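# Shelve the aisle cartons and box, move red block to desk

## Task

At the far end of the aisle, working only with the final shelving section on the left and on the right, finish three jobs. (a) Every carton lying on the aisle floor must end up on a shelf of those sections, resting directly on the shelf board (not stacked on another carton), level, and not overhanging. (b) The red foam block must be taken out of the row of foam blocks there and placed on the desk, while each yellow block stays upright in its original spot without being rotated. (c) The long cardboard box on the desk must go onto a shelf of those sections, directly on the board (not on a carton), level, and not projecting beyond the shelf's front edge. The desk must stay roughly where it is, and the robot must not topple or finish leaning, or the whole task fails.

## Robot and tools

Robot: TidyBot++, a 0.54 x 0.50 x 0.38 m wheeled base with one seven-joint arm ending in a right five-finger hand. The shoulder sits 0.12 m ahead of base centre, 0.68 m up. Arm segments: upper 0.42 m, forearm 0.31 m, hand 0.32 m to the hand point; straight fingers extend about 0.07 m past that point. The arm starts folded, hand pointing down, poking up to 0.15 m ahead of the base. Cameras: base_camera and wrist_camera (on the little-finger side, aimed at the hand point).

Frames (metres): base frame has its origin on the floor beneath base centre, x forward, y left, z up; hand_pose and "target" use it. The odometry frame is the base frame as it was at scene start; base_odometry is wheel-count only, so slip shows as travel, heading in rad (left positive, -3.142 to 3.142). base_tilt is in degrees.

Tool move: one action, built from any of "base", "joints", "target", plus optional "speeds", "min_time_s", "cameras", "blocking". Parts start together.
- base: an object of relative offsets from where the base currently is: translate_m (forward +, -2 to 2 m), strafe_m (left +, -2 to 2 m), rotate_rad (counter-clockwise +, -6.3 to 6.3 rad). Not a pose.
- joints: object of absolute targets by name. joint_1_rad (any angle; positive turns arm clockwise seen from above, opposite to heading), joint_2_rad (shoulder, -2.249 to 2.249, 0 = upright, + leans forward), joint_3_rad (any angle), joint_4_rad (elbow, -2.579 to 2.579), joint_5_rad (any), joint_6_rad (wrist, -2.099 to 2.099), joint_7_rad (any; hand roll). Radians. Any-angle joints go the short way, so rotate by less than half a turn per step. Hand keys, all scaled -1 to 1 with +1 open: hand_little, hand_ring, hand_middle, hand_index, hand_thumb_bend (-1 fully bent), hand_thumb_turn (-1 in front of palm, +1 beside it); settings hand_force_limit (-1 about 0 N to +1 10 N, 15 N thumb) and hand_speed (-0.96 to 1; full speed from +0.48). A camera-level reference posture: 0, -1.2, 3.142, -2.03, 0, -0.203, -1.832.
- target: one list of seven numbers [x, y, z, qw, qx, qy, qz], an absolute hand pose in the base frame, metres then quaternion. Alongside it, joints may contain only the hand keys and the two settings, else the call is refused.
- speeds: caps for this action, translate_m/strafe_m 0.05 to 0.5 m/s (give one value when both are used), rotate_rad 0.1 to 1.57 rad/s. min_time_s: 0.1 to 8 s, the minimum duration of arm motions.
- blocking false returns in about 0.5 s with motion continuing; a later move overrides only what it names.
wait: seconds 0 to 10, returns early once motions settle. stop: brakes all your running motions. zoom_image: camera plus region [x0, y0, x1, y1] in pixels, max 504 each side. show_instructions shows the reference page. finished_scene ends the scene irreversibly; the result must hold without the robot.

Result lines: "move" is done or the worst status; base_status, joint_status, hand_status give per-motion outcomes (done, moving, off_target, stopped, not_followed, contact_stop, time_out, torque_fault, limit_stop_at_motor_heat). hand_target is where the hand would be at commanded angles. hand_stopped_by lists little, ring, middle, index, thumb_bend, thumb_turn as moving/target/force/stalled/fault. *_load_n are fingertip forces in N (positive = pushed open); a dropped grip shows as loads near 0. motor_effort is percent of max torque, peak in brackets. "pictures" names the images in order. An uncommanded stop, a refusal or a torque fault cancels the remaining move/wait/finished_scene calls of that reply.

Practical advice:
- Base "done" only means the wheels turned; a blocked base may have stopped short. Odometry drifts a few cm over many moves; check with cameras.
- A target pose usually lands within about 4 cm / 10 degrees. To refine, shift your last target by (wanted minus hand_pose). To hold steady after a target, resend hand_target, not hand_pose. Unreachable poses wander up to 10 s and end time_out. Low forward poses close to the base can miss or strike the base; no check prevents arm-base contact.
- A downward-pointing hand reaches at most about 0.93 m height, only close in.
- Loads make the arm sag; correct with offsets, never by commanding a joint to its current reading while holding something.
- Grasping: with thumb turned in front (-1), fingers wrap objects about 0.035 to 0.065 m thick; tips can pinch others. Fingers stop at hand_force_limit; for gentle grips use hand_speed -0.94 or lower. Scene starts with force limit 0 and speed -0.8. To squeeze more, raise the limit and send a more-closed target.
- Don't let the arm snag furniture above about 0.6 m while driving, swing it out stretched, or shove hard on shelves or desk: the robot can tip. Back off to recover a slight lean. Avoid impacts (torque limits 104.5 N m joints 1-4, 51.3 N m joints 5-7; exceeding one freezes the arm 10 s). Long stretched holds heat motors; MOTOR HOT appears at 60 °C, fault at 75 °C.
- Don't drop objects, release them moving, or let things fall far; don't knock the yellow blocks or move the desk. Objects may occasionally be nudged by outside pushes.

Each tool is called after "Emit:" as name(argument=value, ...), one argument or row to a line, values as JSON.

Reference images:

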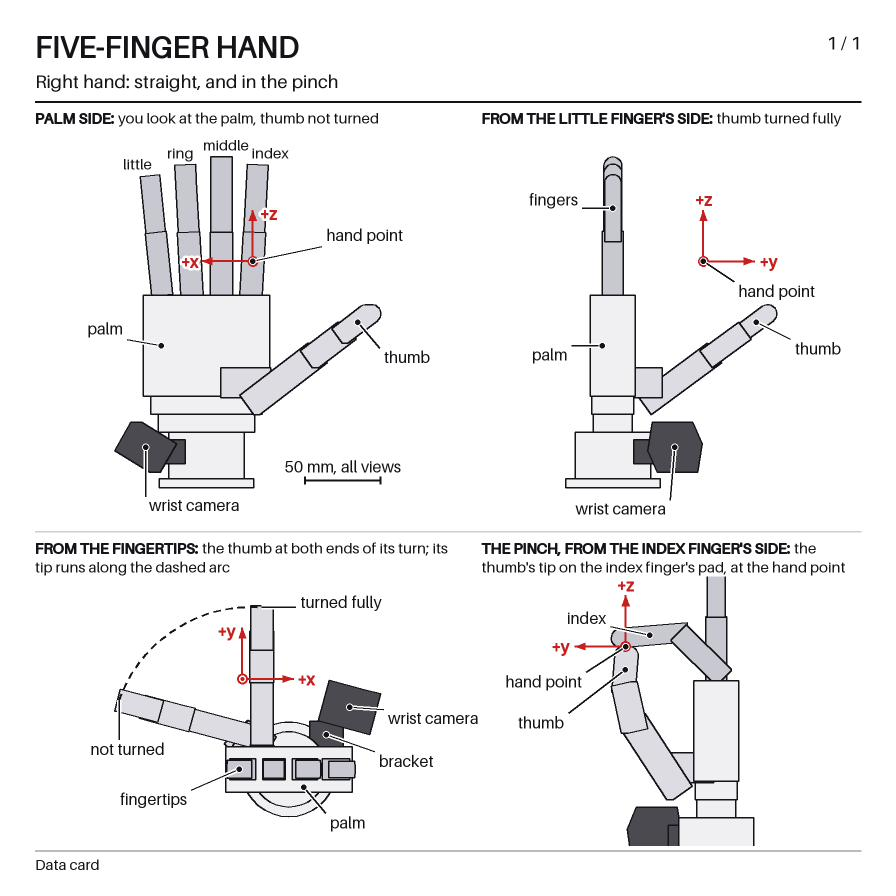

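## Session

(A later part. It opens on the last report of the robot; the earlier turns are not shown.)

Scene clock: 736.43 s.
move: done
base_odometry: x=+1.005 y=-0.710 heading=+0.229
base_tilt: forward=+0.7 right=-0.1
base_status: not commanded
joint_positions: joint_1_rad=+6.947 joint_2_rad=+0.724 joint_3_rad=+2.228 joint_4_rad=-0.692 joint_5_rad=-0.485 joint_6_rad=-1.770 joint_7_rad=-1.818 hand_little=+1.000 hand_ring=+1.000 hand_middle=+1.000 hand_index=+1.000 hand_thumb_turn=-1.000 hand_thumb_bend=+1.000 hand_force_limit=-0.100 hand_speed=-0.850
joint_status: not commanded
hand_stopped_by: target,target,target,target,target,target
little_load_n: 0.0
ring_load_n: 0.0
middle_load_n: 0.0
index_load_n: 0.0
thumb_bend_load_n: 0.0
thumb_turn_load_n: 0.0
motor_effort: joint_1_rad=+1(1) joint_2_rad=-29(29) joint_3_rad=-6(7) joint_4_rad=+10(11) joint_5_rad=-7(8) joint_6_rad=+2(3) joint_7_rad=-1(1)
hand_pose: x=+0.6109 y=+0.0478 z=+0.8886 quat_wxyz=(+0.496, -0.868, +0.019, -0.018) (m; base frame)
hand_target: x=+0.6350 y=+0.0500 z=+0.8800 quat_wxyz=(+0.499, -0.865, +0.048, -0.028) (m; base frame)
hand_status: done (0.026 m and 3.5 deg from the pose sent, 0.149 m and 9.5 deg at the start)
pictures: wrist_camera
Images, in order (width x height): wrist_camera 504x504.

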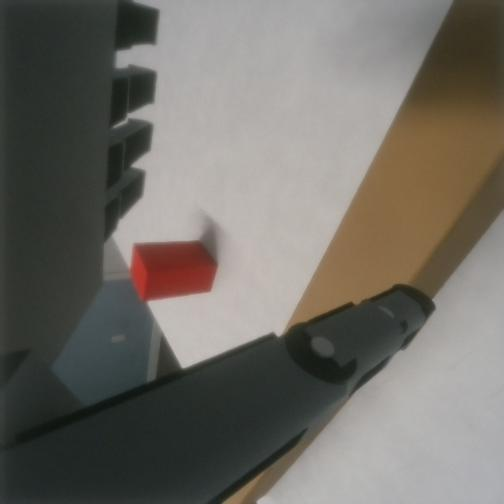

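Emit:
move(
  target=[0.635, 0.045, 0.82, 0.498, -0.863, 0.078, -0.045],
  min_time_s=2.5,
  cameras=["wrist_camera"],
)

Scene clock: 746.10 s.
move: done
base_odometry: x=+1.005 y=-0.710 heading=+0.229
base_tilt: forward=+0.6 right=-0.1
base_status: not commanded
joint_positions: joint_1_rad=+7.100 joint_2_rad=+0.758 joint_3_rad=+2.017 joint_4_rad=-0.959 joint_5_rad=-0.343 joint_6_rad=-1.511 joint_7_rad=-1.819 hand_little=+1.000 hand_ring=+1.000 hand_middle=+1.000 hand_index=+1.000 hand_thumb_turn=-1.000 hand_thumb_bend=+1.000 hand_force_limit=-0.100 hand_speed=-0.850
joint_status: not commanded
hand_stopped_by: target,target,target,target,target,target
little_load_n: 0.0
ring_load_n: 0.0
middle_load_n: 0.0
index_load_n: 0.0
thumb_bend_load_n: 0.0
thumb_turn_load_n: 0.0
motor_effort: joint_1_rad=+0(1) joint_2_rad=-27(30) joint_3_rad=-9(9) joint_4_rad=+11(11) joint_5_rad=-7(7) joint_6_rad=+2(3) joint_7_rad=-1(1)
hand_pose: x=+0.6200 y=+0.0516 z=+0.8372 quat_wxyz=(+0.498, -0.864, +0.066, -0.033) (m; base frame)
hand_target: x=+0.6350 y=+0.0450 z=+0.8200 quat_wxyz=(+0.498, -0.863, +0.078, -0.045) (m; base frame)
hand_status: done (0.024 m and 2.0 deg from the pose sent, 0.073 m and 7.4 deg at the start)
pictures: wrist_camera
Images, in order (width x height): wrist_camera 504x504.

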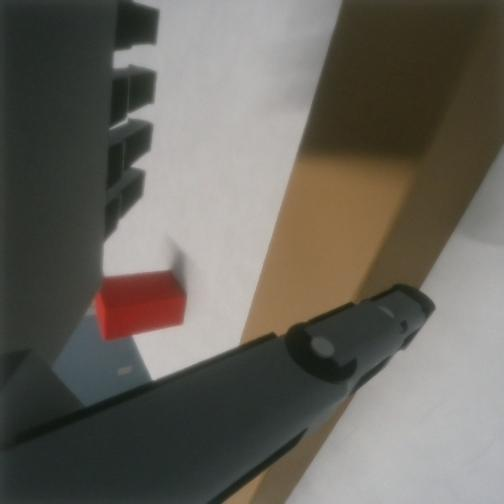

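Emit:
move(
  target=[0.635, 0.037, 0.79, 0.498, -0.863, 0.074, -0.043],
  min_time_s=2,
  cameras=["wrist_camera"],
)

Scene clock: 756.10 s.
move: done
base_odometry: x=+1.005 y=-0.710 heading=+0.229
base_tilt: forward=+0.7 right=-0.1
base_status: not commanded
joint_positions: joint_1_rad=+7.140 joint_2_rad=+0.817 joint_3_rad=+1.948 joint_4_rad=-1.022 joint_5_rad=-0.268 joint_6_rad=-1.461 joint_7_rad=-1.819 hand_little=+1.000 hand_ring=+1.000 hand_middle=+1.000 hand_index=+1.000 hand_thumb_turn=-1.000 hand_thumb_bend=+1.000 hand_force_limit=-0.100 hand_speed=-0.850
joint_status: not commanded
hand_stopped_by: target,target,target,target,target,target
little_load_n: 0.0
ring_load_n: 0.0
middle_load_n: 0.0
index_load_n: 0.0
thumb_bend_load_n: 0.0
thumb_turn_load_n: 0.0
motor_effort: joint_1_rad=+0(1) joint_2_rad=-28(28) joint_3_rad=-10(10) joint_4_rad=+10(11) joint_5_rad=-7(8) joint_6_rad=+2(3) joint_7_rad=-1(1)
hand_pose: x=+0.6207 y=+0.0431 z=+0.8064 quat_wxyz=(+0.499, -0.864, +0.072, -0.025) (m; base frame)
hand_target: x=+0.6350 y=+0.0370 z=+0.7900 quat_wxyz=(+0.498, -0.863, +0.074, -0.043) (m; base frame)
hand_status: done (0.023 m and 2.1 deg from the pose sent, 0.052 m and 1.5 deg at the start)
pictures: wrist_camera
Images, in order (width x height): wrist_camera 504x504.

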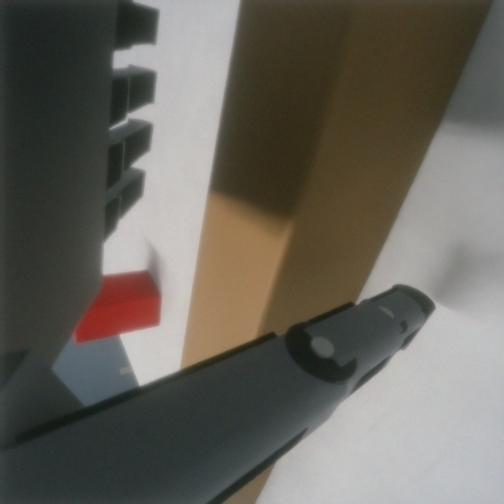

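Emit:
move(
  target=[0.635, 0.038, 0.778, 0.498, -0.863, 0.074, -0.043],
  min_time_s=1.5,
  cameras=["wrist_camera"],
)

Scene clock: 760.90 s.
move: done
base_odometry: x=+1.005 y=-0.710 heading=+0.229
base_tilt: forward=+0.6 right=+0.0
base_status: not commanded
joint_positions: joint_1_rad=+7.154 joint_2_rad=+0.842 joint_3_rad=+1.908 joint_4_rad=-1.056 joint_5_rad=-0.227 joint_6_rad=-1.428 joint_7_rad=-1.819 hand_little=+1.000 hand_ring=+1.000 hand_middle=+1.000 hand_index=+1.000 hand_thumb_turn=-1.000 hand_thumb_bend=+1.000 hand_force_limit=-0.100 hand_speed=-0.850
joint_status: not commanded
hand_stopped_by: target,target,target,target,target,target
little_load_n: 0.0
ring_load_n: 0.0
middle_load_n: 0.0
index_load_n: 0.0
thumb_bend_load_n: 0.0
thumb_turn_load_n: 0.0
motor_effort: joint_1_rad=+0(1) joint_2_rad=-28(29) joint_3_rad=-10(10) joint_4_rad=+9(10) joint_5_rad=-7(8) joint_6_rad=+2(3) joint_7_rad=-1(1)
hand_pose: x=+0.6212 y=+0.0437 z=+0.7934 quat_wxyz=(+0.498, -0.864, +0.071, -0.025) (m; base frame)
hand_target: x=+0.6350 y=+0.0380 z=+0.7780 quat_wxyz=(+0.498, -0.863, +0.074, -0.043) (m; base frame)
hand_status: done (0.021 m and 2.1 deg from the pose sent, 0.032 m and 2.1 deg at the start)
pictures: wrist_camera
Images, in order (width x height): wrist_camera 504x504.

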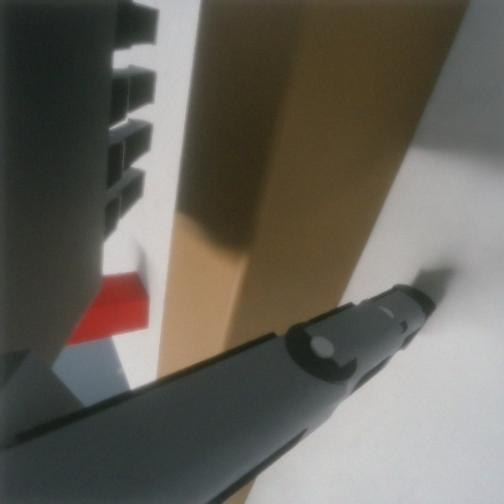

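Emit:
move(
  joints={"hand_little":-0.15,"hand_ring":-0.15,"hand_middle":-0.15,"hand_index":-0.15,"hand_thumb_bend":0.0,"hand_speed":-0.92,"hand_force_limit":-0.1},
  cameras=["wrist_camera"],
)

Scene clock: 768.30 s.
move: off_target
base_odometry: x=+1.005 y=-0.710 heading=+0.229
base_tilt: forward=+0.6 right=+0.0
base_status: not commanded
joint_positions: joint_1_rad=+7.155 joint_2_rad=+0.842 joint_3_rad=+1.908 joint_4_rad=-1.057 joint_5_rad=-0.225 joint_6_rad=-1.427 joint_7_rad=-1.819 hand_little=+0.156 hand_ring=+0.178 hand_middle=+0.179 hand_index=+0.171 hand_thumb_turn=-1.000 hand_thumb_bend=+0.586 hand_force_limit=-0.100 hand_speed=-0.920
joint_status: hand_little off_target (ended at +0.156, target -0.150); hand_ring off_target (ended at +0.178, target -0.150); hand_middle off_target (ended at +0.179, target -0.150); hand_index off_target (ended at +0.171, target -0.150); hand_thumb_bend off_target (ended at +0.586, target +0.000); the others done
hand_stopped_by: force,force,force,force,force,target
little_load_n: 5.5
ring_load_n: 0.5
middle_load_n: 2.5
index_load_n: 6.0
thumb_bend_load_n: 15.5
thumb_turn_load_n: 6.5
motor_effort: joint_1_rad=+0(1) joint_2_rad=-28(29) joint_3_rad=-10(10) joint_4_rad=+9(10) joint_5_rad=-6(8) joint_6_rad=+1(3) joint_7_rad=+0(1)
hand_pose: x=+0.6215 y=+0.0431 z=+0.7929 quat_wxyz=(+0.497, -0.865, +0.071, -0.026) (m; base frame)
hand_target: x=+0.6350 y=+0.0380 z=+0.7780 quat_wxyz=(+0.498, -0.863, +0.074, -0.043) (m; base frame)
hand_status: not commanded
pictures: wrist_camera
Images, in order (width x height): wrist_camera 504x504.

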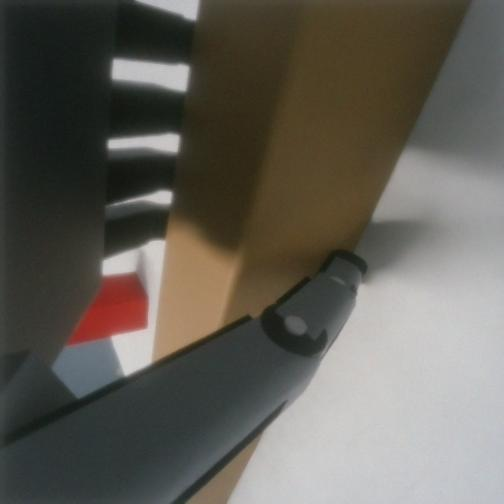

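Emit:
move(
  target=[0.635, 0.038, 0.86, 0.498, -0.863, 0.074, -0.043],
  min_time_s=3,
  cameras=["all"],
)

Scene clock: 773.57 s.
move: done
base_odometry: x=+1.005 y=-0.710 heading=+0.229
base_tilt: forward=+0.7 right=-0.1
base_status: not commanded
joint_positions: joint_1_rad=+7.057 joint_2_rad=+0.782 joint_3_rad=+2.088 joint_4_rad=-0.838 joint_5_rad=-0.341 joint_6_rad=-1.539 joint_7_rad=-1.819 hand_little=+0.156 hand_ring=+0.178 hand_middle=+0.179 hand_index=+0.171 hand_thumb_turn=-1.000 hand_thumb_bend=+0.586 hand_force_limit=-0.100 hand_speed=-0.920
joint_status: not commanded
hand_stopped_by: force,force,force,force,force,target
little_load_n: 5.5
ring_load_n: 0.5
middle_load_n: 2.0
index_load_n: 5.5
thumb_bend_load_n: 16.0
thumb_turn_load_n: 6.5
motor_effort: joint_1_rad=+0(1) joint_2_rad=-30(31) joint_3_rad=-9(11) joint_4_rad=+11(11) joint_5_rad=-7(8) joint_6_rad=+2(3) joint_7_rad=-1(1)
hand_pose: x=+0.6530 y=+0.0272 z=+0.8414 quat_wxyz=(+0.494, -0.863, +0.084, -0.060) (m; base frame)
hand_target: x=+0.6350 y=+0.0380 z=+0.8600 quat_wxyz=(+0.498, -0.863, +0.074, -0.043) (m; base frame)
hand_status: done (0.028 m and 2.3 deg from the pose sent, 0.069 m and 2.0 deg at the start)
pictures: base_camera, wrist_camera
Images, in order (width x height): base_camera 644x364, wrist_camera 504x504.

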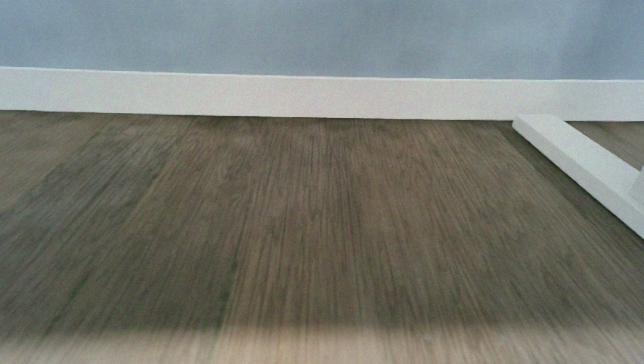

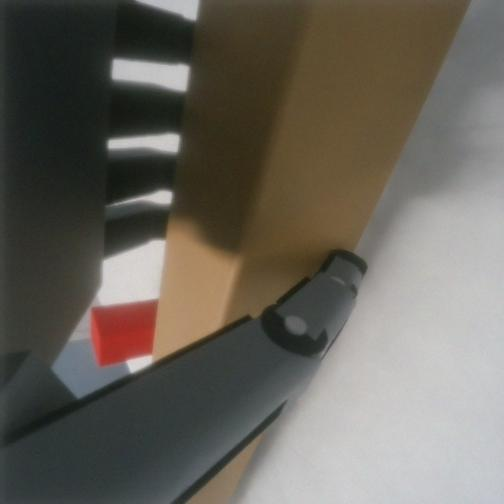

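Emit:
move(
  target=[0.62, 0.045, 0.94, 0.498, -0.863, 0.065, -0.035],
  min_time_s=3,
)

Emit:
move(
  base={"translate_m":-0.78},
  speeds={"translate_m":0.2},
  cameras=["all"],
)

Scene clock: 783.47 s.
move: done
base_odometry: x=+1.005 y=-0.710 heading=+0.229
base_tilt: forward=+0.7 right=-0.1
base_status: not commanded
joint_positions: joint_1_rad=+6.882 joint_2_rad=+0.753 joint_3_rad=+2.282 joint_4_rad=-0.482 joint_5_rad=-0.482 joint_6_rad=-1.795 joint_7_rad=-1.950 hand_little=+0.156 hand_ring=+0.178 hand_middle=+0.179 hand_index=+0.171 hand_thumb_turn=-1.000 hand_thumb_bend=+0.586 hand_force_limit=-0.100 hand_speed=-0.920
joint_status: not commanded
hand_stopped_by: force,force,force,force,force,target
little_load_n: 5.5
ring_load_n: 0.5
middle_load_n: 2.5
index_load_n: 5.5
thumb_bend_load_n: 15.5
thumb_turn_load_n: 6.5
motor_effort: joint_1_rad=+1(1) joint_2_rad=-32(32) joint_3_rad=-6(9) joint_4_rad=+10(11) joint_5_rad=-6(8) joint_6_rad=+4(4) joint_7_rad=-1(1)
hand_pose: x=+0.6445 y=+0.0343 z=+0.9210 quat_wxyz=(+0.499, -0.862, +0.074, -0.053) (m; base frame)
hand_target: x=+0.6200 y=+0.0450 z=+0.9400 quat_wxyz=(+0.498, -0.864, +0.065, -0.035) (m; base frame)
hand_status: done (0.033 m and 2.4 deg from the pose sent, 0.105 m and 3.6 deg at the start)
pictures: none

Scene clock: 788.17 s.
move: done
base_odometry: x=+0.245 y=-0.887 heading=+0.228
base_tilt: forward=+0.6 right=-0.1
base_status: done
joint_positions: joint_1_rad=+6.875 joint_2_rad=+0.744 joint_3_rad=+2.283 joint_4_rad=-0.481 joint_5_rad=-0.484 joint_6_rad=-1.799 joint_7_rad=-1.950 hand_little=+0.156 hand_ring=+0.178 hand_middle=+0.179 hand_index=+0.171 hand_thumb_turn=-1.000 hand_thumb_bend=+0.586 hand_force_limit=-0.100 hand_speed=-0.920
joint_status: not commanded
hand_stopped_by: force,force,force,force,force,target
little_load_n: 5.5
ring_load_n: 0.5
middle_load_n: 2.5
index_load_n: 5.5
thumb_bend_load_n: 15.5
thumb_turn_load_n: 6.5
motor_effort: joint_1_rad=+0(2) joint_2_rad=-31(34) joint_3_rad=-6(7) joint_4_rad=+10(11) joint_5_rad=-7(8) joint_6_rad=+3(4) joint_7_rad=-1(1)
hand_pose: x=+0.6410 y=+0.0388 z=+0.9251 quat_wxyz=(+0.497, -0.864, +0.068, -0.054) (m; base frame)
hand_target: x=+0.6200 y=+0.0450 z=+0.9400 quat_wxyz=(+0.498, -0.864, +0.065, -0.035) (m; base frame)
hand_status: not commanded
pictures: base_camera, wrist_camera
Images, in order (width x height): base_camera 644x364, wrist_camera 504x504.

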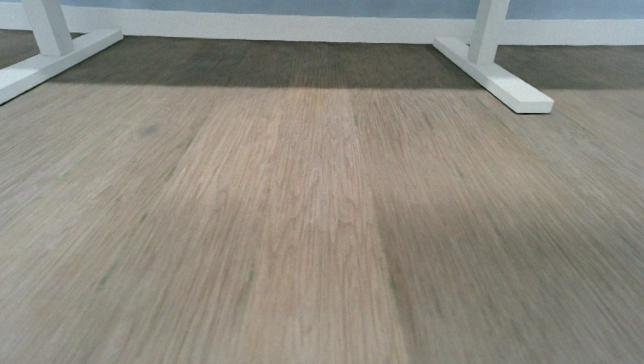

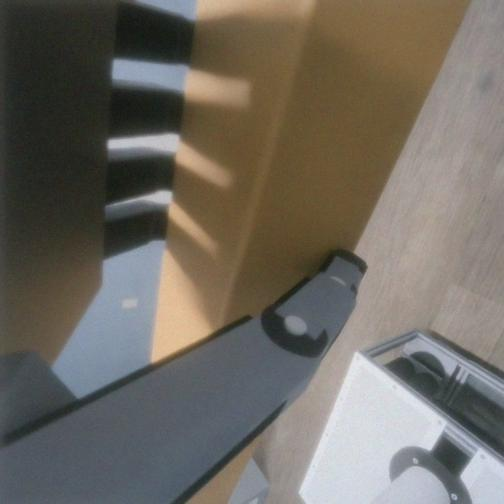

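Emit:
move(
  target=[0.52, 0.10, 0.97, 0.5, -0.866, 0.0, 0.0],
  min_time_s=2,
)

Emit:
move(
  target=[0.42, 0.16, 1.0, 0.5, -0.866, 0.0, 0.0],
  min_time_s=2,
  cameras=["wrist_camera"],
)

Scene clock: 793.03 s.
move: done
base_odometry: x=+0.245 y=-0.887 heading=+0.228
base_tilt: forward=+0.6 right=-0.1
base_status: not commanded
joint_positions: joint_1_rad=+7.008 joint_2_rad=+0.554 joint_3_rad=+2.169 joint_4_rad=-0.758 joint_5_rad=-0.564 joint_6_rad=-1.799 joint_7_rad=-1.950 hand_little=+0.156 hand_ring=+0.178 hand_middle=+0.179 hand_index=+0.171 hand_thumb_turn=-1.000 hand_thumb_bend=+0.586 hand_force_limit=-0.100 hand_speed=-0.920
joint_status: not commanded
hand_stopped_by: force,force,force,force,force,target
little_load_n: 5.5
ring_load_n: 0.5
middle_load_n: 2.5
index_load_n: 5.5
thumb_bend_load_n: 16.0
thumb_turn_load_n: 6.5
motor_effort: joint_1_rad=+0(1) joint_2_rad=-24(32) joint_3_rad=-6(6) joint_4_rad=+11(11) joint_5_rad=-7(7) joint_6_rad=+3(4) joint_7_rad=-1(1)
hand_pose: x=+0.5384 y=+0.0850 z=+0.9554 quat_wxyz=(+0.487, -0.873, +0.024, -0.006) (m; base frame)
hand_target: x=+0.5200 y=+0.1000 z=+0.9700 quat_wxyz=(+0.500, -0.866, +0.000, +0.000) (m; base frame)
hand_status: done (0.028 m and 3.3 deg from the pose sent, 0.143 m and 10.0 deg at the start)
pictures: none

Scene clock: 795.33 s.
move: done
base_odometry: x=+0.245 y=-0.887 heading=+0.228
base_tilt: forward=+0.6 right=-0.1
base_status: not commanded
joint_positions: joint_1_rad=+6.678 joint_2_rad=+0.146 joint_3_rad=+2.977 joint_4_rad=-1.054 joint_5_rad=-1.070 joint_6_rad=-1.901 joint_7_rad=-1.828 hand_little=+0.156 hand_ring=+0.178 hand_middle=+0.179 hand_index=+0.171 hand_thumb_turn=-1.000 hand_thumb_bend=+0.586 hand_force_limit=-0.100 hand_speed=-0.920
joint_status: not commanded
hand_stopped_by: force,force,force,force,force,target
little_load_n: 5.5
ring_load_n: 0.5
middle_load_n: 2.5
index_load_n: 5.5
thumb_bend_load_n: 15.5
thumb_turn_load_n: 6.5
motor_effort: joint_1_rad=+0(2) joint_2_rad=-15(24) joint_3_rad=-1(6) joint_4_rad=+12(12) joint_5_rad=-7(7) joint_6_rad=+2(3) joint_7_rad=-1(1)
hand_pose: x=+0.4439 y=+0.1535 z=+0.9943 quat_wxyz=(+0.489, -0.871, +0.037, -0.015) (m; base frame)
hand_target: x=+0.4200 y=+0.1600 z=+1.0000 quat_wxyz=(+0.500, -0.866, +0.000, +0.000) (m; base frame)
hand_status: done (0.025 m and 4.8 deg from the pose sent, 0.147 m and 3.3 deg at the start)
pictures: wrist_camera
Images, in order (width x height): wrist_camera 504x504.

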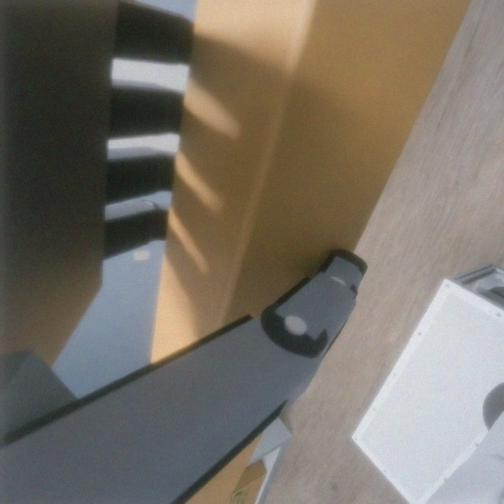

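Emit:
move(
  base={"rotate_rad":3.144},
  speeds={"rotate_rad":0.6},
)

Emit:
move(
  base={"strafe_m":-0.21},
  speeds={"strafe_m":0.2},
  cameras=["all"],
)

Scene clock: 809.97 s.
move: done
base_odometry: x=+0.245 y=-0.886 heading=-2.911
base_tilt: forward=+0.6 right=-0.1
base_status: done
joint_positions: joint_1_rad=+6.667 joint_2_rad=+0.144 joint_3_rad=+2.985 joint_4_rad=-1.055 joint_5_rad=-1.076 joint_6_rad=-1.902 joint_7_rad=-1.827 hand_little=+0.156 hand_ring=+0.178 hand_middle=+0.179 hand_index=+0.171 hand_thumb_turn=-1.000 hand_thumb_bend=+0.586 hand_force_limit=-0.100 hand_speed=-0.920
joint_status: not commanded
hand_stopped_by: force,force,force,force,force,target
little_load_n: 5.5
ring_load_n: 0.5
middle_load_n: 2.5
index_load_n: 6.0
thumb_bend_load_n: 15.5
thumb_turn_load_n: 6.5
motor_effort: joint_1_rad=+0(2) joint_2_rad=-15(17) joint_3_rad=-1(3) joint_4_rad=+11(12) joint_5_rad=-7(8) joint_6_rad=+2(3) joint_7_rad=-1(2)
hand_pose: x=+0.4425 y=+0.1561 z=+0.9954 quat_wxyz=(+0.491, -0.871, +0.034, -0.013) (m; base frame)
hand_target: x=+0.4200 y=+0.1600 z=+1.0000 quat_wxyz=(+0.500, -0.866, +0.000, +0.000) (m; base frame)
hand_status: not commanded
pictures: none

Scene clock: 811.80 s.
move: done
base_odometry: x=+0.197 y=-0.682 heading=-2.910
base_tilt: forward=+0.6 right=-0.1
base_status: done
joint_positions: joint_1_rad=+6.667 joint_2_rad=+0.143 joint_3_rad=+2.986 joint_4_rad=-1.055 joint_5_rad=-1.076 joint_6_rad=-1.903 joint_7_rad=-1.827 hand_little=+0.156 hand_ring=+0.178 hand_middle=+0.179 hand_index=+0.171 hand_thumb_turn=-1.000 hand_thumb_bend=+0.586 hand_force_limit=-0.100 hand_speed=-0.920
joint_status: not commanded
hand_stopped_by: force,force,force,force,force,target
little_load_n: 5.5
ring_load_n: 0.5
middle_load_n: 2.0
index_load_n: 5.5
thumb_bend_load_n: 15.5
thumb_turn_load_n: 6.5
motor_effort: joint_1_rad=+0(2) joint_2_rad=-16(17) joint_3_rad=-1(2) joint_4_rad=+11(12) joint_5_rad=-6(7) joint_6_rad=+2(3) joint_7_rad=-1(1)
hand_pose: x=+0.4423 y=+0.1561 z=+0.9956 quat_wxyz=(+0.491, -0.871, +0.033, -0.014) (m; base frame)
hand_target: x=+0.4200 y=+0.1600 z=+1.0000 quat_wxyz=(+0.500, -0.866, +0.000, +0.000) (m; base frame)
hand_status: not commanded
pictures: base_camera, wrist_camera
Images, in order (width x height): base_camera 644x364, wrist_camera 504x504.

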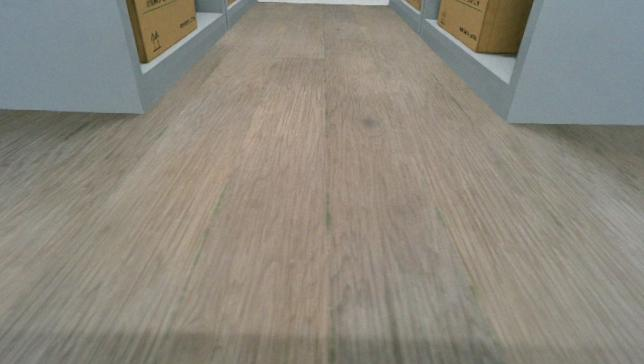

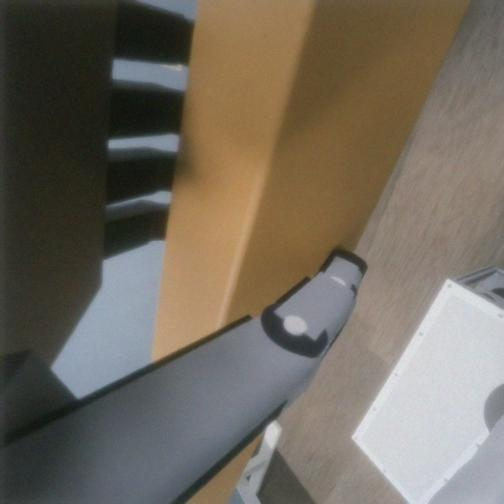

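Emit:
move(
  base={"translate_m": 1.0},
  speeds={"translate_m": 0.3},
  cameras=["base_camera"],
)

Scene clock: 832.37 s.
move: done
base_odometry: x=-0.776 y=-0.911 heading=-2.911
base_tilt: forward=+0.6 right=-0.1
base_status: done
joint_positions: joint_1_rad=+6.667 joint_2_rad=+0.135 joint_3_rad=+2.986 joint_4_rad=-1.056 joint_5_rad=-1.076 joint_6_rad=-1.905 joint_7_rad=-1.827 hand_little=+0.156 hand_ring=+0.178 hand_middle=+0.179 hand_index=+0.171 hand_thumb_turn=-1.000 hand_thumb_bend=+0.586 hand_force_limit=-0.100 hand_speed=-0.920
joint_status: not commanded
hand_stopped_by: force,force,force,force,force,target
little_load_n: 5.5
ring_load_n: 0.0
middle_load_n: 2.5
index_load_n: 5.5
thumb_bend_load_n: 15.5
thumb_turn_load_n: 6.5
motor_effort: joint_1_rad=+0(1) joint_2_rad=-16(18) joint_3_rad=-1(2) joint_4_rad=+11(12) joint_5_rad=-7(7) joint_6_rad=+2(3) joint_7_rad=-1(1)
hand_pose: x=+0.4387 y=+0.1570 z=+0.9973 quat_wxyz=(+0.489, -0.872, +0.031, -0.015) (m; base frame)
hand_target: x=+0.4200 y=+0.1600 z=+1.0000 quat_wxyz=(+0.500, -0.866, +0.000, +0.000) (m; base frame)
hand_status: not commanded
pictures: base_camera
Images, in order (width x height): base_camera 644x364.

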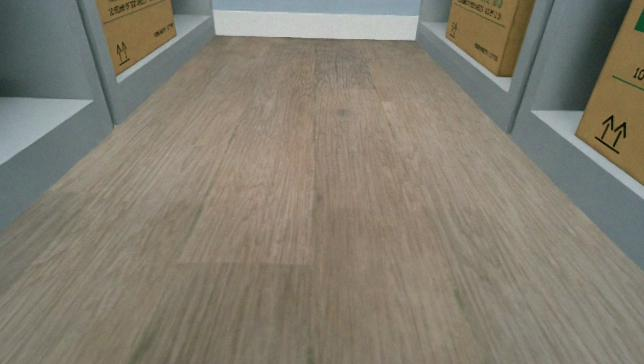

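Emit:
move(
  base={"translate_m": 0.9},
  speeds={"translate_m": 0.3},
  cameras=["base_camera","wrist_camera"],
)

Scene clock: 840.47 s.
move: done
base_odometry: x=-1.653 y=-1.117 heading=-2.911
base_tilt: forward=+0.6 right=-0.1
base_status: done
joint_positions: joint_1_rad=+6.667 joint_2_rad=+0.131 joint_3_rad=+2.986 joint_4_rad=-1.057 joint_5_rad=-1.076 joint_6_rad=-1.907 joint_7_rad=-1.827 hand_little=+0.156 hand_ring=+0.178 hand_middle=+0.179 hand_index=+0.171 hand_thumb_turn=-1.000 hand_thumb_bend=+0.586 hand_force_limit=-0.100 hand_speed=-0.920
joint_status: not commanded
hand_stopped_by: force,force,force,force,force,target
little_load_n: 5.5
ring_load_n: 0.5
middle_load_n: 2.5
index_load_n: 5.5
thumb_bend_load_n: 16.0
thumb_turn_load_n: 6.5
motor_effort: joint_1_rad=+0(1) joint_2_rad=-16(18) joint_3_rad=-1(2) joint_4_rad=+12(12) joint_5_rad=-7(8) joint_6_rad=+2(3) joint_7_rad=-1(1)
hand_pose: x=+0.4372 y=+0.1574 z=+0.9979 quat_wxyz=(+0.489, -0.872, +0.030, -0.016) (m; base frame)
hand_target: x=+0.4200 y=+0.1600 z=+1.0000 quat_wxyz=(+0.500, -0.866, +0.000, +0.000) (m; base frame)
hand_status: not commanded
pictures: base_camera, wrist_camera
Images, in order (width x height): base_camera 644x364, wrist_camera 504x504.

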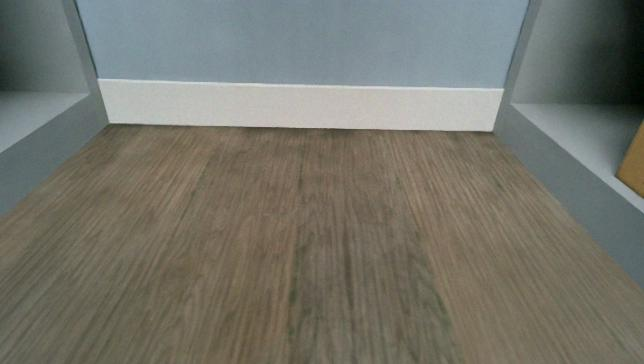

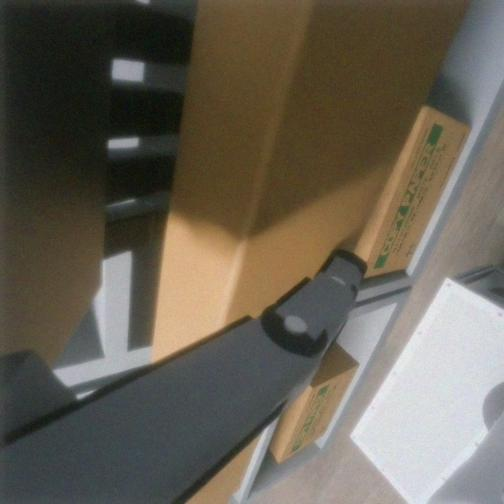

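Emit:
move(
  base={"translate_m": 0.18, "strafe_m": 0.035},
  speeds={"translate_m": 0.15},
  cameras=["base_camera"],
)

Emit:
move(
  target=[0.42, 0.16, 1.07, 0.5, -0.866, 0.0, 0.0],
  min_time_s=2,
  cameras=["wrist_camera"],
)

Scene clock: 847.40 s.
move: done
base_odometry: x=-1.820 y=-1.192 heading=-2.911
base_tilt: forward=+0.6 right=-0.1
base_status: done
joint_positions: joint_1_rad=+6.667 joint_2_rad=+0.129 joint_3_rad=+2.986 joint_4_rad=-1.057 joint_5_rad=-1.076 joint_6_rad=-1.908 joint_7_rad=-1.827 hand_little=+0.156 hand_ring=+0.178 hand_middle=+0.179 hand_index=+0.171 hand_thumb_turn=-1.000 hand_thumb_bend=+0.586 hand_force_limit=-0.100 hand_speed=-0.920
joint_status: not commanded
hand_stopped_by: force,force,force,force,force,target
little_load_n: 5.5
ring_load_n: 0.5
middle_load_n: 2.5
index_load_n: 5.5
thumb_bend_load_n: 15.5
thumb_turn_load_n: 6.5
motor_effort: joint_1_rad=+0(1) joint_2_rad=-16(18) joint_3_rad=-1(2) joint_4_rad=+12(12) joint_5_rad=-6(7) joint_6_rad=+2(3) joint_7_rad=-1(1)
hand_pose: x=+0.4363 y=+0.1576 z=+0.9983 quat_wxyz=(+0.488, -0.872, +0.029, -0.016) (m; base frame)
hand_target: x=+0.4200 y=+0.1600 z=+1.0000 quat_wxyz=(+0.500, -0.866, +0.000, +0.000) (m; base frame)
hand_status: not commanded
pictures: base_camera
Images, in order (width x height): base_camera 644x364.

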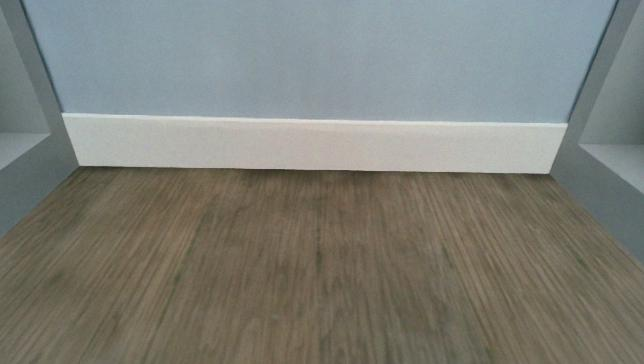

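Scene clock: 849.70 s.
move: done
base_odometry: x=-1.820 y=-1.192 heading=-2.911
base_tilt: forward=+0.6 right=-0.1
base_status: not commanded
joint_positions: joint_1_rad=+6.857 joint_2_rad=+0.242 joint_3_rad=+2.563 joint_4_rad=-0.695 joint_5_rad=-1.057 joint_6_rad=-1.916 joint_7_rad=-2.083 hand_little=+0.156 hand_ring=+0.178 hand_middle=+0.179 hand_index=+0.171 hand_thumb_turn=-1.000 hand_thumb_bend=+0.586 hand_force_limit=-0.100 hand_speed=-0.920
joint_status: not commanded
hand_stopped_by: force,force,force,force,force,target
little_load_n: 5.5
ring_load_n: 0.0
middle_load_n: 2.5
index_load_n: 5.5
thumb_bend_load_n: 15.5
thumb_turn_load_n: 6.5
motor_effort: joint_1_rad=+0(1) joint_2_rad=-15(16) joint_3_rad=-2(3) joint_4_rad=+10(12) joint_5_rad=-6(7) joint_6_rad=+5(5) joint_7_rad=-1(2)
hand_pose: x=+0.4257 y=+0.1784 z=+1.0827 quat_wxyz=(+0.519, -0.854, -0.016, -0.028) (m; base frame)
hand_target: x=+0.4200 y=+0.1600 z=+1.0700 quat_wxyz=(+0.500, -0.866, +0.000, +0.000) (m; base frame)
hand_status: done (0.023 m and 4.5 deg from the pose sent, 0.074 m and 4.1 deg at the start)
pictures: wrist_camera
Images, in order (width x height): wrist_camera 504x504.

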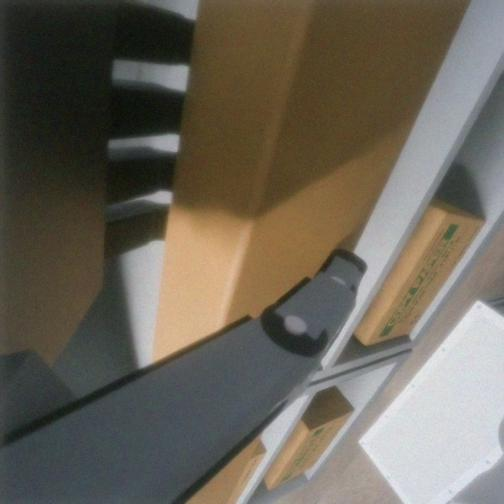

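Emit:
zoom_image(
  camera="wrist_camera",
  region=[252, 0, 504, 504],
)

Scaled by 1.000.

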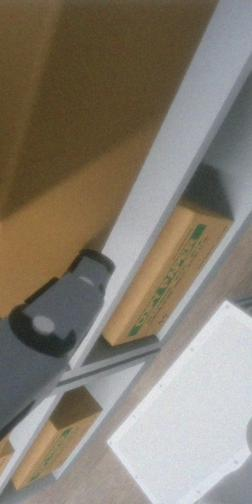

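Emit:
zoom_image(
  camera="wrist_camera",
  region=[20, 200, 240, 420],
)

Scaled by 2.291 from the camera's 504x504 image, which has a finer 720x720 frame.

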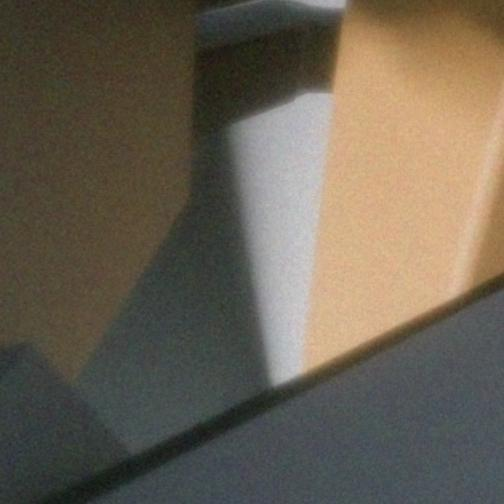

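Emit:
move(
  target=[0.31, 0.22, 1.05, 0.5, -0.866, 0.0, 0.0],
  min_time_s=3,
  cameras=["wrist_camera"],
)

Emit:
move(
  base={"translate_m": 0.1, "strafe_m": 0.05},
  speeds={"translate_m": 0.1},
  cameras=["base_camera"],
)

Scene clock: 874.70 s.
move: done
base_odometry: x=-1.820 y=-1.192 heading=-2.911
base_tilt: forward=+0.6 right=-0.1
base_status: not commanded
joint_positions: joint_1_rad=+5.913 joint_2_rad=-0.113 joint_3_rad=+3.515 joint_4_rad=-1.122 joint_5_rad=-1.057 joint_6_rad=-1.916 joint_7_rad=-2.080 hand_little=+0.156 hand_ring=+0.178 hand_middle=+0.179 hand_index=+0.171 hand_thumb_turn=-1.000 hand_thumb_bend=+0.586 hand_force_limit=-0.100 hand_speed=-0.920
joint_status: not commanded
hand_stopped_by: force,force,force,force,force,target
little_load_n: 5.5
ring_load_n: 0.5
middle_load_n: 2.5
index_load_n: 5.5
thumb_bend_load_n: 16.0
thumb_turn_load_n: 6.5
motor_effort: joint_1_rad=+0(1) joint_2_rad=-9(17) joint_3_rad=+0(3) joint_4_rad=+11(11) joint_5_rad=-6(7) joint_6_rad=+3(5) joint_7_rad=-1(1)
hand_pose: x=+0.2996 y=+0.2161 z=+1.0438 quat_wxyz=(+0.480, -0.877, +0.004, +0.027) (m; base frame)
hand_target: x=+0.3100 y=+0.2200 z=+1.0500 quat_wxyz=(+0.500, -0.866, +0.000, +0.000) (m; base frame)
hand_status: done (0.013 m and 4.1 deg from the pose sent, 0.127 m and 4.5 deg at the start)
pictures: wrist_camera
Images, in order (width x height): wrist_camera 504x504.

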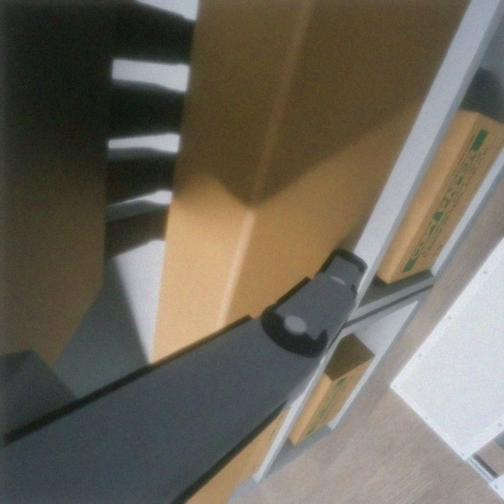

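Scene clock: 876.50 s.
move: done
base_odometry: x=-1.906 y=-1.264 heading=-2.911
base_tilt: forward=+0.7 right=-0.1
base_status: done
joint_positions: joint_1_rad=+5.912 joint_2_rad=-0.124 joint_3_rad=+3.515 joint_4_rad=-1.124 joint_5_rad=-1.057 joint_6_rad=-1.915 joint_7_rad=-2.080 hand_little=+0.156 hand_ring=+0.178 hand_middle=+0.179 hand_index=+0.171 hand_thumb_turn=-1.000 hand_thumb_bend=+0.586 hand_force_limit=-0.100 hand_speed=-0.920
joint_status: not commanded
hand_stopped_by: force,force,force,force,force,target
little_load_n: 5.5
ring_load_n: 0.5
middle_load_n: 2.5
index_load_n: 5.5
thumb_bend_load_n: 15.5
thumb_turn_load_n: 6.5
motor_effort: joint_1_rad=+0(1) joint_2_rad=-8(12) joint_3_rad=-1(1) joint_4_rad=+11(11) joint_5_rad=-6(7) joint_6_rad=+4(4) joint_7_rad=-1(1)
hand_pose: x=+0.2959 y=+0.2148 z=+1.0462 quat_wxyz=(+0.482, -0.876, +0.002, +0.023) (m; base frame)
hand_target: x=+0.3100 y=+0.2200 z=+1.0500 quat_wxyz=(+0.500, -0.866, +0.000, +0.000) (m; base frame)
hand_status: not commanded
pictures: base_camera
Images, in order (width x height): base_camera 644x364.

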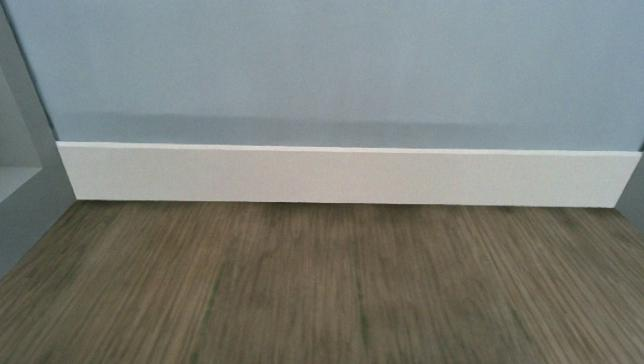

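Emit:
move(
  target=[0.285, 0.35, 1.045, 0.5, -0.866, 0.018, 0.0],
  min_time_s=3,
  cameras=["wrist_camera"],
)

Scene clock: 883.77 s.
move: done
base_odometry: x=-1.906 y=-1.264 heading=-2.911
base_tilt: forward=+0.6 right=-0.1
base_status: not commanded
joint_positions: joint_1_rad=+5.750 joint_2_rad=-0.124 joint_3_rad=+3.217 joint_4_rad=-1.150 joint_5_rad=-0.900 joint_6_rad=-1.521 joint_7_rad=-2.259 hand_little=+0.156 hand_ring=+0.178 hand_middle=+0.179 hand_index=+0.171 hand_thumb_turn=-1.000 hand_thumb_bend=+0.586 hand_force_limit=-0.100 hand_speed=-0.920
joint_status: not commanded
hand_stopped_by: force,force,force,force,force,target
little_load_n: 5.5
ring_load_n: 0.5
middle_load_n: 2.0
index_load_n: 6.0
thumb_bend_load_n: 15.5
thumb_turn_load_n: 6.5
motor_effort: joint_1_rad=+0(1) joint_2_rad=-10(10) joint_3_rad=+0(1) joint_4_rad=+13(13) joint_5_rad=-6(7) joint_6_rad=+5(5) joint_7_rad=-1(1)
hand_pose: x=+0.2785 y=+0.3412 z=+1.0504 quat_wxyz=(+0.501, -0.865, -0.006, +0.009) (m; base frame)
hand_target: x=+0.2850 y=+0.3500 z=+1.0450 quat_wxyz=(+0.500, -0.866, +0.018, +0.000) (m; base frame)
hand_status: done (0.012 m and 3.0 deg from the pose sent, 0.136 m and 4.0 deg at the start)
pictures: wrist_camera
Images, in order (width x height): wrist_camera 504x504.

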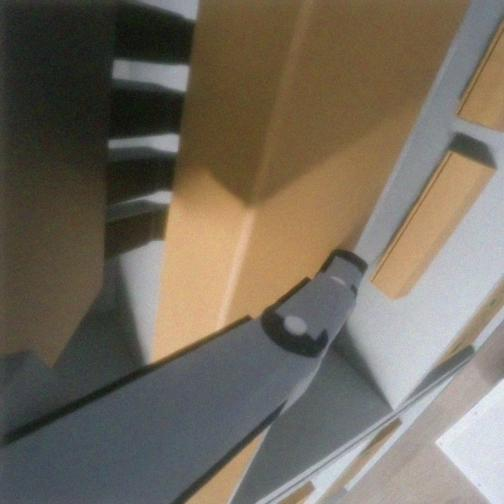

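Emit:
zoom_image(
  camera="wrist_camera",
  region=[60, 180, 220, 400],
)

Scaled by 2.291 from the camera's 504x504 image, which has a finer 720x720 frame.

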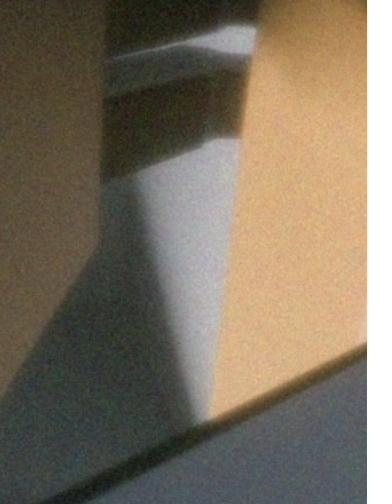

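Emit:
move(
  target=[0.29, 0.49, 1.035, 0.5, -0.866, 0.0, 0.0],
  min_time_s=3,
  cameras=["wrist_camera"],
)

Scene clock: 898.30 s.
move: done
base_odometry: x=-1.906 y=-1.264 heading=-2.911
base_tilt: forward=+0.6 right=-0.1
base_status: not commanded
joint_positions: joint_1_rad=+5.930 joint_2_rad=+0.105 joint_3_rad=+2.493 joint_4_rad=-1.002 joint_5_rad=-0.521 joint_6_rad=-1.233 joint_7_rad=-2.519 hand_little=+0.156 hand_ring=+0.178 hand_middle=+0.179 hand_index=+0.171 hand_thumb_turn=-1.000 hand_thumb_bend=+0.586 hand_force_limit=-0.100 hand_speed=-0.920
joint_status: not commanded
hand_stopped_by: force,force,force,force,force,target
little_load_n: 5.5
ring_load_n: 0.5
middle_load_n: 3.0
index_load_n: 5.5
thumb_bend_load_n: 15.0
thumb_turn_load_n: 6.5
motor_effort: joint_1_rad=+0(1) joint_2_rad=-13(14) joint_3_rad=-1(2) joint_4_rad=+14(14) joint_5_rad=-5(7) joint_6_rad=+6(6) joint_7_rad=-1(1)
hand_pose: x=+0.2641 y=+0.4763 z=+1.0234 quat_wxyz=(+0.480, -0.877, -0.029, +0.018) (m; base frame)
hand_target: x=+0.2900 y=+0.4900 z=+1.0350 quat_wxyz=(+0.500, -0.866, +0.000, +0.000) (m; base frame)
hand_status: done (0.032 m and 4.7 deg from the pose sent, 0.150 m and 1.2 deg at the start)
pictures: wrist_camera
Images, in order (width x height): wrist_camera 504x504.

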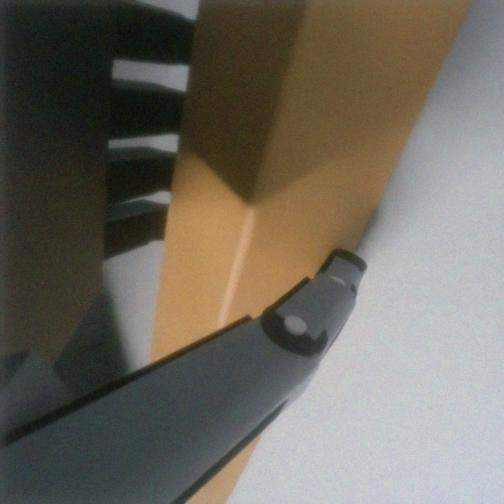

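Emit:
move(
  target=[0.305, 0.50, 1.02, 0.5, -0.866, 0.03, -0.017],
  min_time_s=2,
)

Emit:
move(
  target=[0.305, 0.50, 1.0, 0.5, -0.866, 0.03, -0.017],
  min_time_s=2,
  cameras=["wrist_camera"],
)

Scene clock: 903.17 s.
move: done
base_odometry: x=-1.906 y=-1.264 heading=-2.911
base_tilt: forward=+0.6 right=-0.1
base_status: not commanded
joint_positions: joint_1_rad=+5.930 joint_2_rad=+0.105 joint_3_rad=+2.493 joint_4_rad=-1.015 joint_5_rad=-0.471 joint_6_rad=-1.148 joint_7_rad=-2.562 hand_little=+0.156 hand_ring=+0.178 hand_middle=+0.179 hand_index=+0.171 hand_thumb_turn=-1.000 hand_thumb_bend=+0.586 hand_force_limit=-0.100 hand_speed=-0.920
joint_status: not commanded
hand_stopped_by: force,force,force,force,force,target
little_load_n: 5.5
ring_load_n: 0.5
middle_load_n: 2.5
index_load_n: 5.5
thumb_bend_load_n: 15.5
thumb_turn_load_n: 6.5
motor_effort: joint_1_rad=+1(1) joint_2_rad=-14(15) joint_3_rad=-1(2) joint_4_rad=+15(15) joint_5_rad=-4(5) joint_6_rad=+6(7) joint_7_rad=-1(2)
hand_pose: x=+0.2890 y=+0.4886 z=+1.0274 quat_wxyz=(+0.495, -0.869, +0.004, -0.010) (m; base frame)
hand_target: x=+0.3050 y=+0.5000 z=+1.0200 quat_wxyz=(+0.500, -0.865, +0.030, -0.017) (m; base frame)
hand_status: done (0.021 m and 3.1 deg from the pose sent, 0.047 m and 8.3 deg at the start)
pictures: none

Scene clock: 905.47 s.
move: done
base_odometry: x=-1.906 y=-1.264 heading=-2.911
base_tilt: forward=+0.6 right=-0.1
base_status: not commanded
joint_positions: joint_1_rad=+5.930 joint_2_rad=+0.091 joint_3_rad=+2.495 joint_4_rad=-1.077 joint_5_rad=-0.474 joint_6_rad=-1.073 joint_7_rad=-2.562 hand_little=+0.157 hand_ring=+0.178 hand_middle=+0.179 hand_index=+0.171 hand_thumb_turn=-1.000 hand_thumb_bend=+0.586 hand_force_limit=-0.100 hand_speed=-0.920
joint_status: not commanded
hand_stopped_by: force,force,force,force,force,target
little_load_n: 8.5
ring_load_n: 2.0
middle_load_n: 3.0
index_load_n: 2.5
thumb_bend_load_n: 14.5
thumb_turn_load_n: 3.0
motor_effort: joint_1_rad=+0(1) joint_2_rad=-10(14) joint_3_rad=-1(2) joint_4_rad=+10(15) joint_5_rad=-1(4) joint_6_rad=+4(7) joint_7_rad=+0(1)
hand_pose: x=+0.2938 y=+0.4974 z=+1.0176 quat_wxyz=(+0.502, -0.865, +0.018, -0.018) (m; base frame)
hand_target: x=+0.3050 y=+0.5000 z=+1.0000 quat_wxyz=(+0.500, -0.866, +0.030, -0.017) (m; base frame)
hand_status: done (0.021 m and 1.4 deg from the pose sent, 0.034 m and 3.1 deg at the start)
pictures: wrist_camera
Images, in order (width x height): wrist_camera 504x504.

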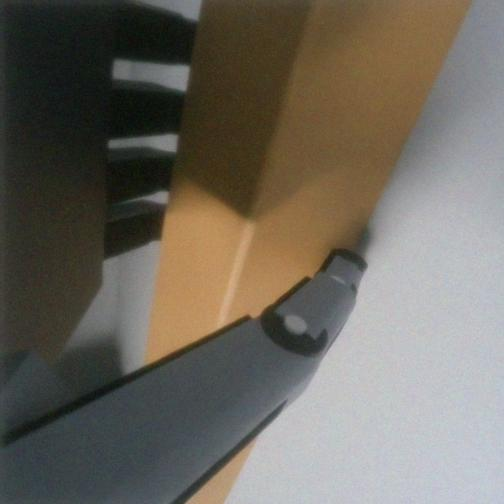

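Emit:
move(
  target=[0.305, 0.50, 0.988, 0.5, -0.866, 0.013, -0.008],
  min_time_s=2,
  cameras=["wrist_camera"],
)

Scene clock: 911.50 s.
move: off_target
base_odometry: x=-1.906 y=-1.264 heading=-2.911
base_tilt: forward=+0.6 right=-0.1
base_status: not commanded
joint_positions: joint_1_rad=+5.950 joint_2_rad=+0.086 joint_3_rad=+2.496 joint_4_rad=-1.100 joint_5_rad=-0.526 joint_6_rad=-1.057 joint_7_rad=-2.513 hand_little=+0.156 hand_ring=+0.178 hand_middle=+0.179 hand_index=+0.172 hand_thumb_turn=-1.000 hand_thumb_bend=+0.586 hand_force_limit=-0.100 hand_speed=-0.920
joint_status: not commanded
hand_stopped_by: force,force,force,force,force,target
little_load_n: 2.0
ring_load_n: 0.0
middle_load_n: 4.5
index_load_n: 8.0
thumb_bend_load_n: 10.5
thumb_turn_load_n: 10.0
motor_effort: joint_1_rad=-1(2) joint_2_rad=-7(10) joint_3_rad=-2(2) joint_4_rad=+8(10) joint_5_rad=-1(2) joint_6_rad=+1(4) joint_7_rad=+1(1)
hand_pose: x=+0.2933 y=+0.4992 z=+1.0176 quat_wxyz=(+0.511, -0.859, +0.011, -0.014) (m; base frame)
hand_target: x=+0.3050 y=+0.5000 z=+0.9880 quat_wxyz=(+0.500, -0.866, +0.013, -0.008) (m; base frame)
hand_status: off_target (0.032 m and 1.6 deg from the pose sent, 0.032 m and 1.3 deg at the start)
pictures: wrist_camera
Images, in order (width x height): wrist_camera 504x504.

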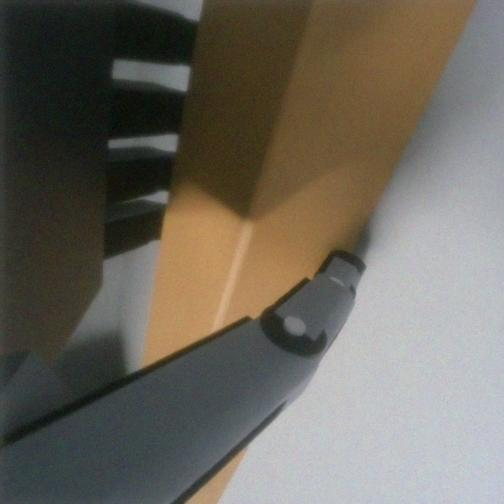

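Emit:
move(
  target=[0.30, 0.50, 1.003, 0.5, -0.866, 0.013, -0.008],
  min_time_s=1,
)

Emit:
move(
  joints={"hand_little": 1, "hand_ring": 1, "hand_middle": 1, "hand_index": 1, "hand_thumb_bend": 1, "hand_speed": -0.8},
  cameras=["wrist_camera"],
)

Scene clock: 918.27 s.
move: done
base_odometry: x=-1.906 y=-1.264 heading=-2.911
base_tilt: forward=+0.6 right=-0.1
base_status: not commanded
joint_positions: joint_1_rad=+5.950 joint_2_rad=+0.086 joint_3_rad=+2.496 joint_4_rad=-1.099 joint_5_rad=-0.526 joint_6_rad=-1.057 joint_7_rad=-2.513 hand_little=+0.156 hand_ring=+0.178 hand_middle=+0.179 hand_index=+0.172 hand_thumb_turn=-1.000 hand_thumb_bend=+0.586 hand_force_limit=-0.100 hand_speed=-0.920
joint_status: not commanded
hand_stopped_by: force,force,force,force,force,target
little_load_n: 2.0
ring_load_n: -0.5
middle_load_n: 4.5
index_load_n: 8.0
thumb_bend_load_n: 11.5
thumb_turn_load_n: 10.0
motor_effort: joint_1_rad=+0(2) joint_2_rad=-10(10) joint_3_rad=-1(2) joint_4_rad=+10(10) joint_5_rad=-1(2) joint_6_rad=+4(4) joint_7_rad=+0(1)
hand_pose: x=+0.2933 y=+0.4993 z=+1.0181 quat_wxyz=(+0.511, -0.859, +0.010, -0.014) (m; base frame)
hand_target: x=+0.3000 y=+0.5000 z=+1.0030 quat_wxyz=(+0.500, -0.866, +0.013, -0.008) (m; base frame)
hand_status: done (0.016 m and 1.7 deg from the pose sent, 0.016 m and 1.6 deg at the start)
pictures: none

Scene clock: 920.27 s.
move: done
base_odometry: x=-1.906 y=-1.264 heading=-2.911
base_tilt: forward=+0.6 right=-0.1
base_status: not commanded
joint_positions: joint_1_rad=+5.950 joint_2_rad=+0.093 joint_3_rad=+2.494 joint_4_rad=-1.093 joint_5_rad=-0.525 joint_6_rad=-1.056 joint_7_rad=-2.513 hand_little=+1.000 hand_ring=+1.000 hand_middle=+1.000 hand_index=+1.000 hand_thumb_turn=-1.000 hand_thumb_bend=+0.995 hand_force_limit=-0.100 hand_speed=-0.800
joint_status: all done
hand_stopped_by: target,target,target,target,target,target
little_load_n: 0.0
ring_load_n: 0.0
middle_load_n: 0.0
index_load_n: 0.0
thumb_bend_load_n: -8.5
thumb_turn_load_n: -1.0
motor_effort: joint_1_rad=+2(2) joint_2_rad=-11(15) joint_3_rad=+0(2) joint_4_rad=+10(15) joint_5_rad=+0(4) joint_6_rad=+1(6) joint_7_rad=-1(1)
hand_pose: x=+0.2957 y=+0.5008 z=+1.0188 quat_wxyz=(+0.513, -0.858, +0.011, -0.013) (m; base frame)
hand_target: x=+0.3000 y=+0.5000 z=+1.0030 quat_wxyz=(+0.500, -0.866, +0.013, -0.008) (m; base frame)
hand_status: not commanded
pictures: wrist_camera
Images, in order (width x height): wrist_camera 504x504.

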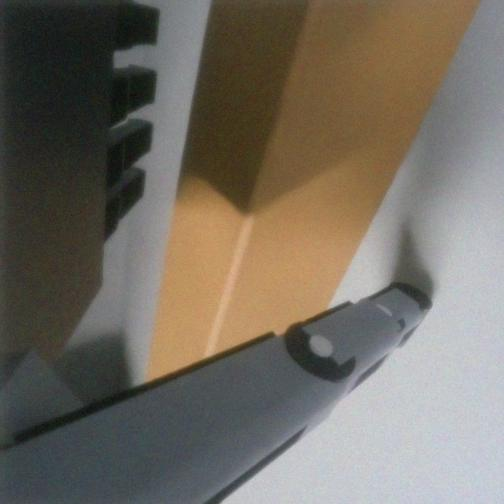

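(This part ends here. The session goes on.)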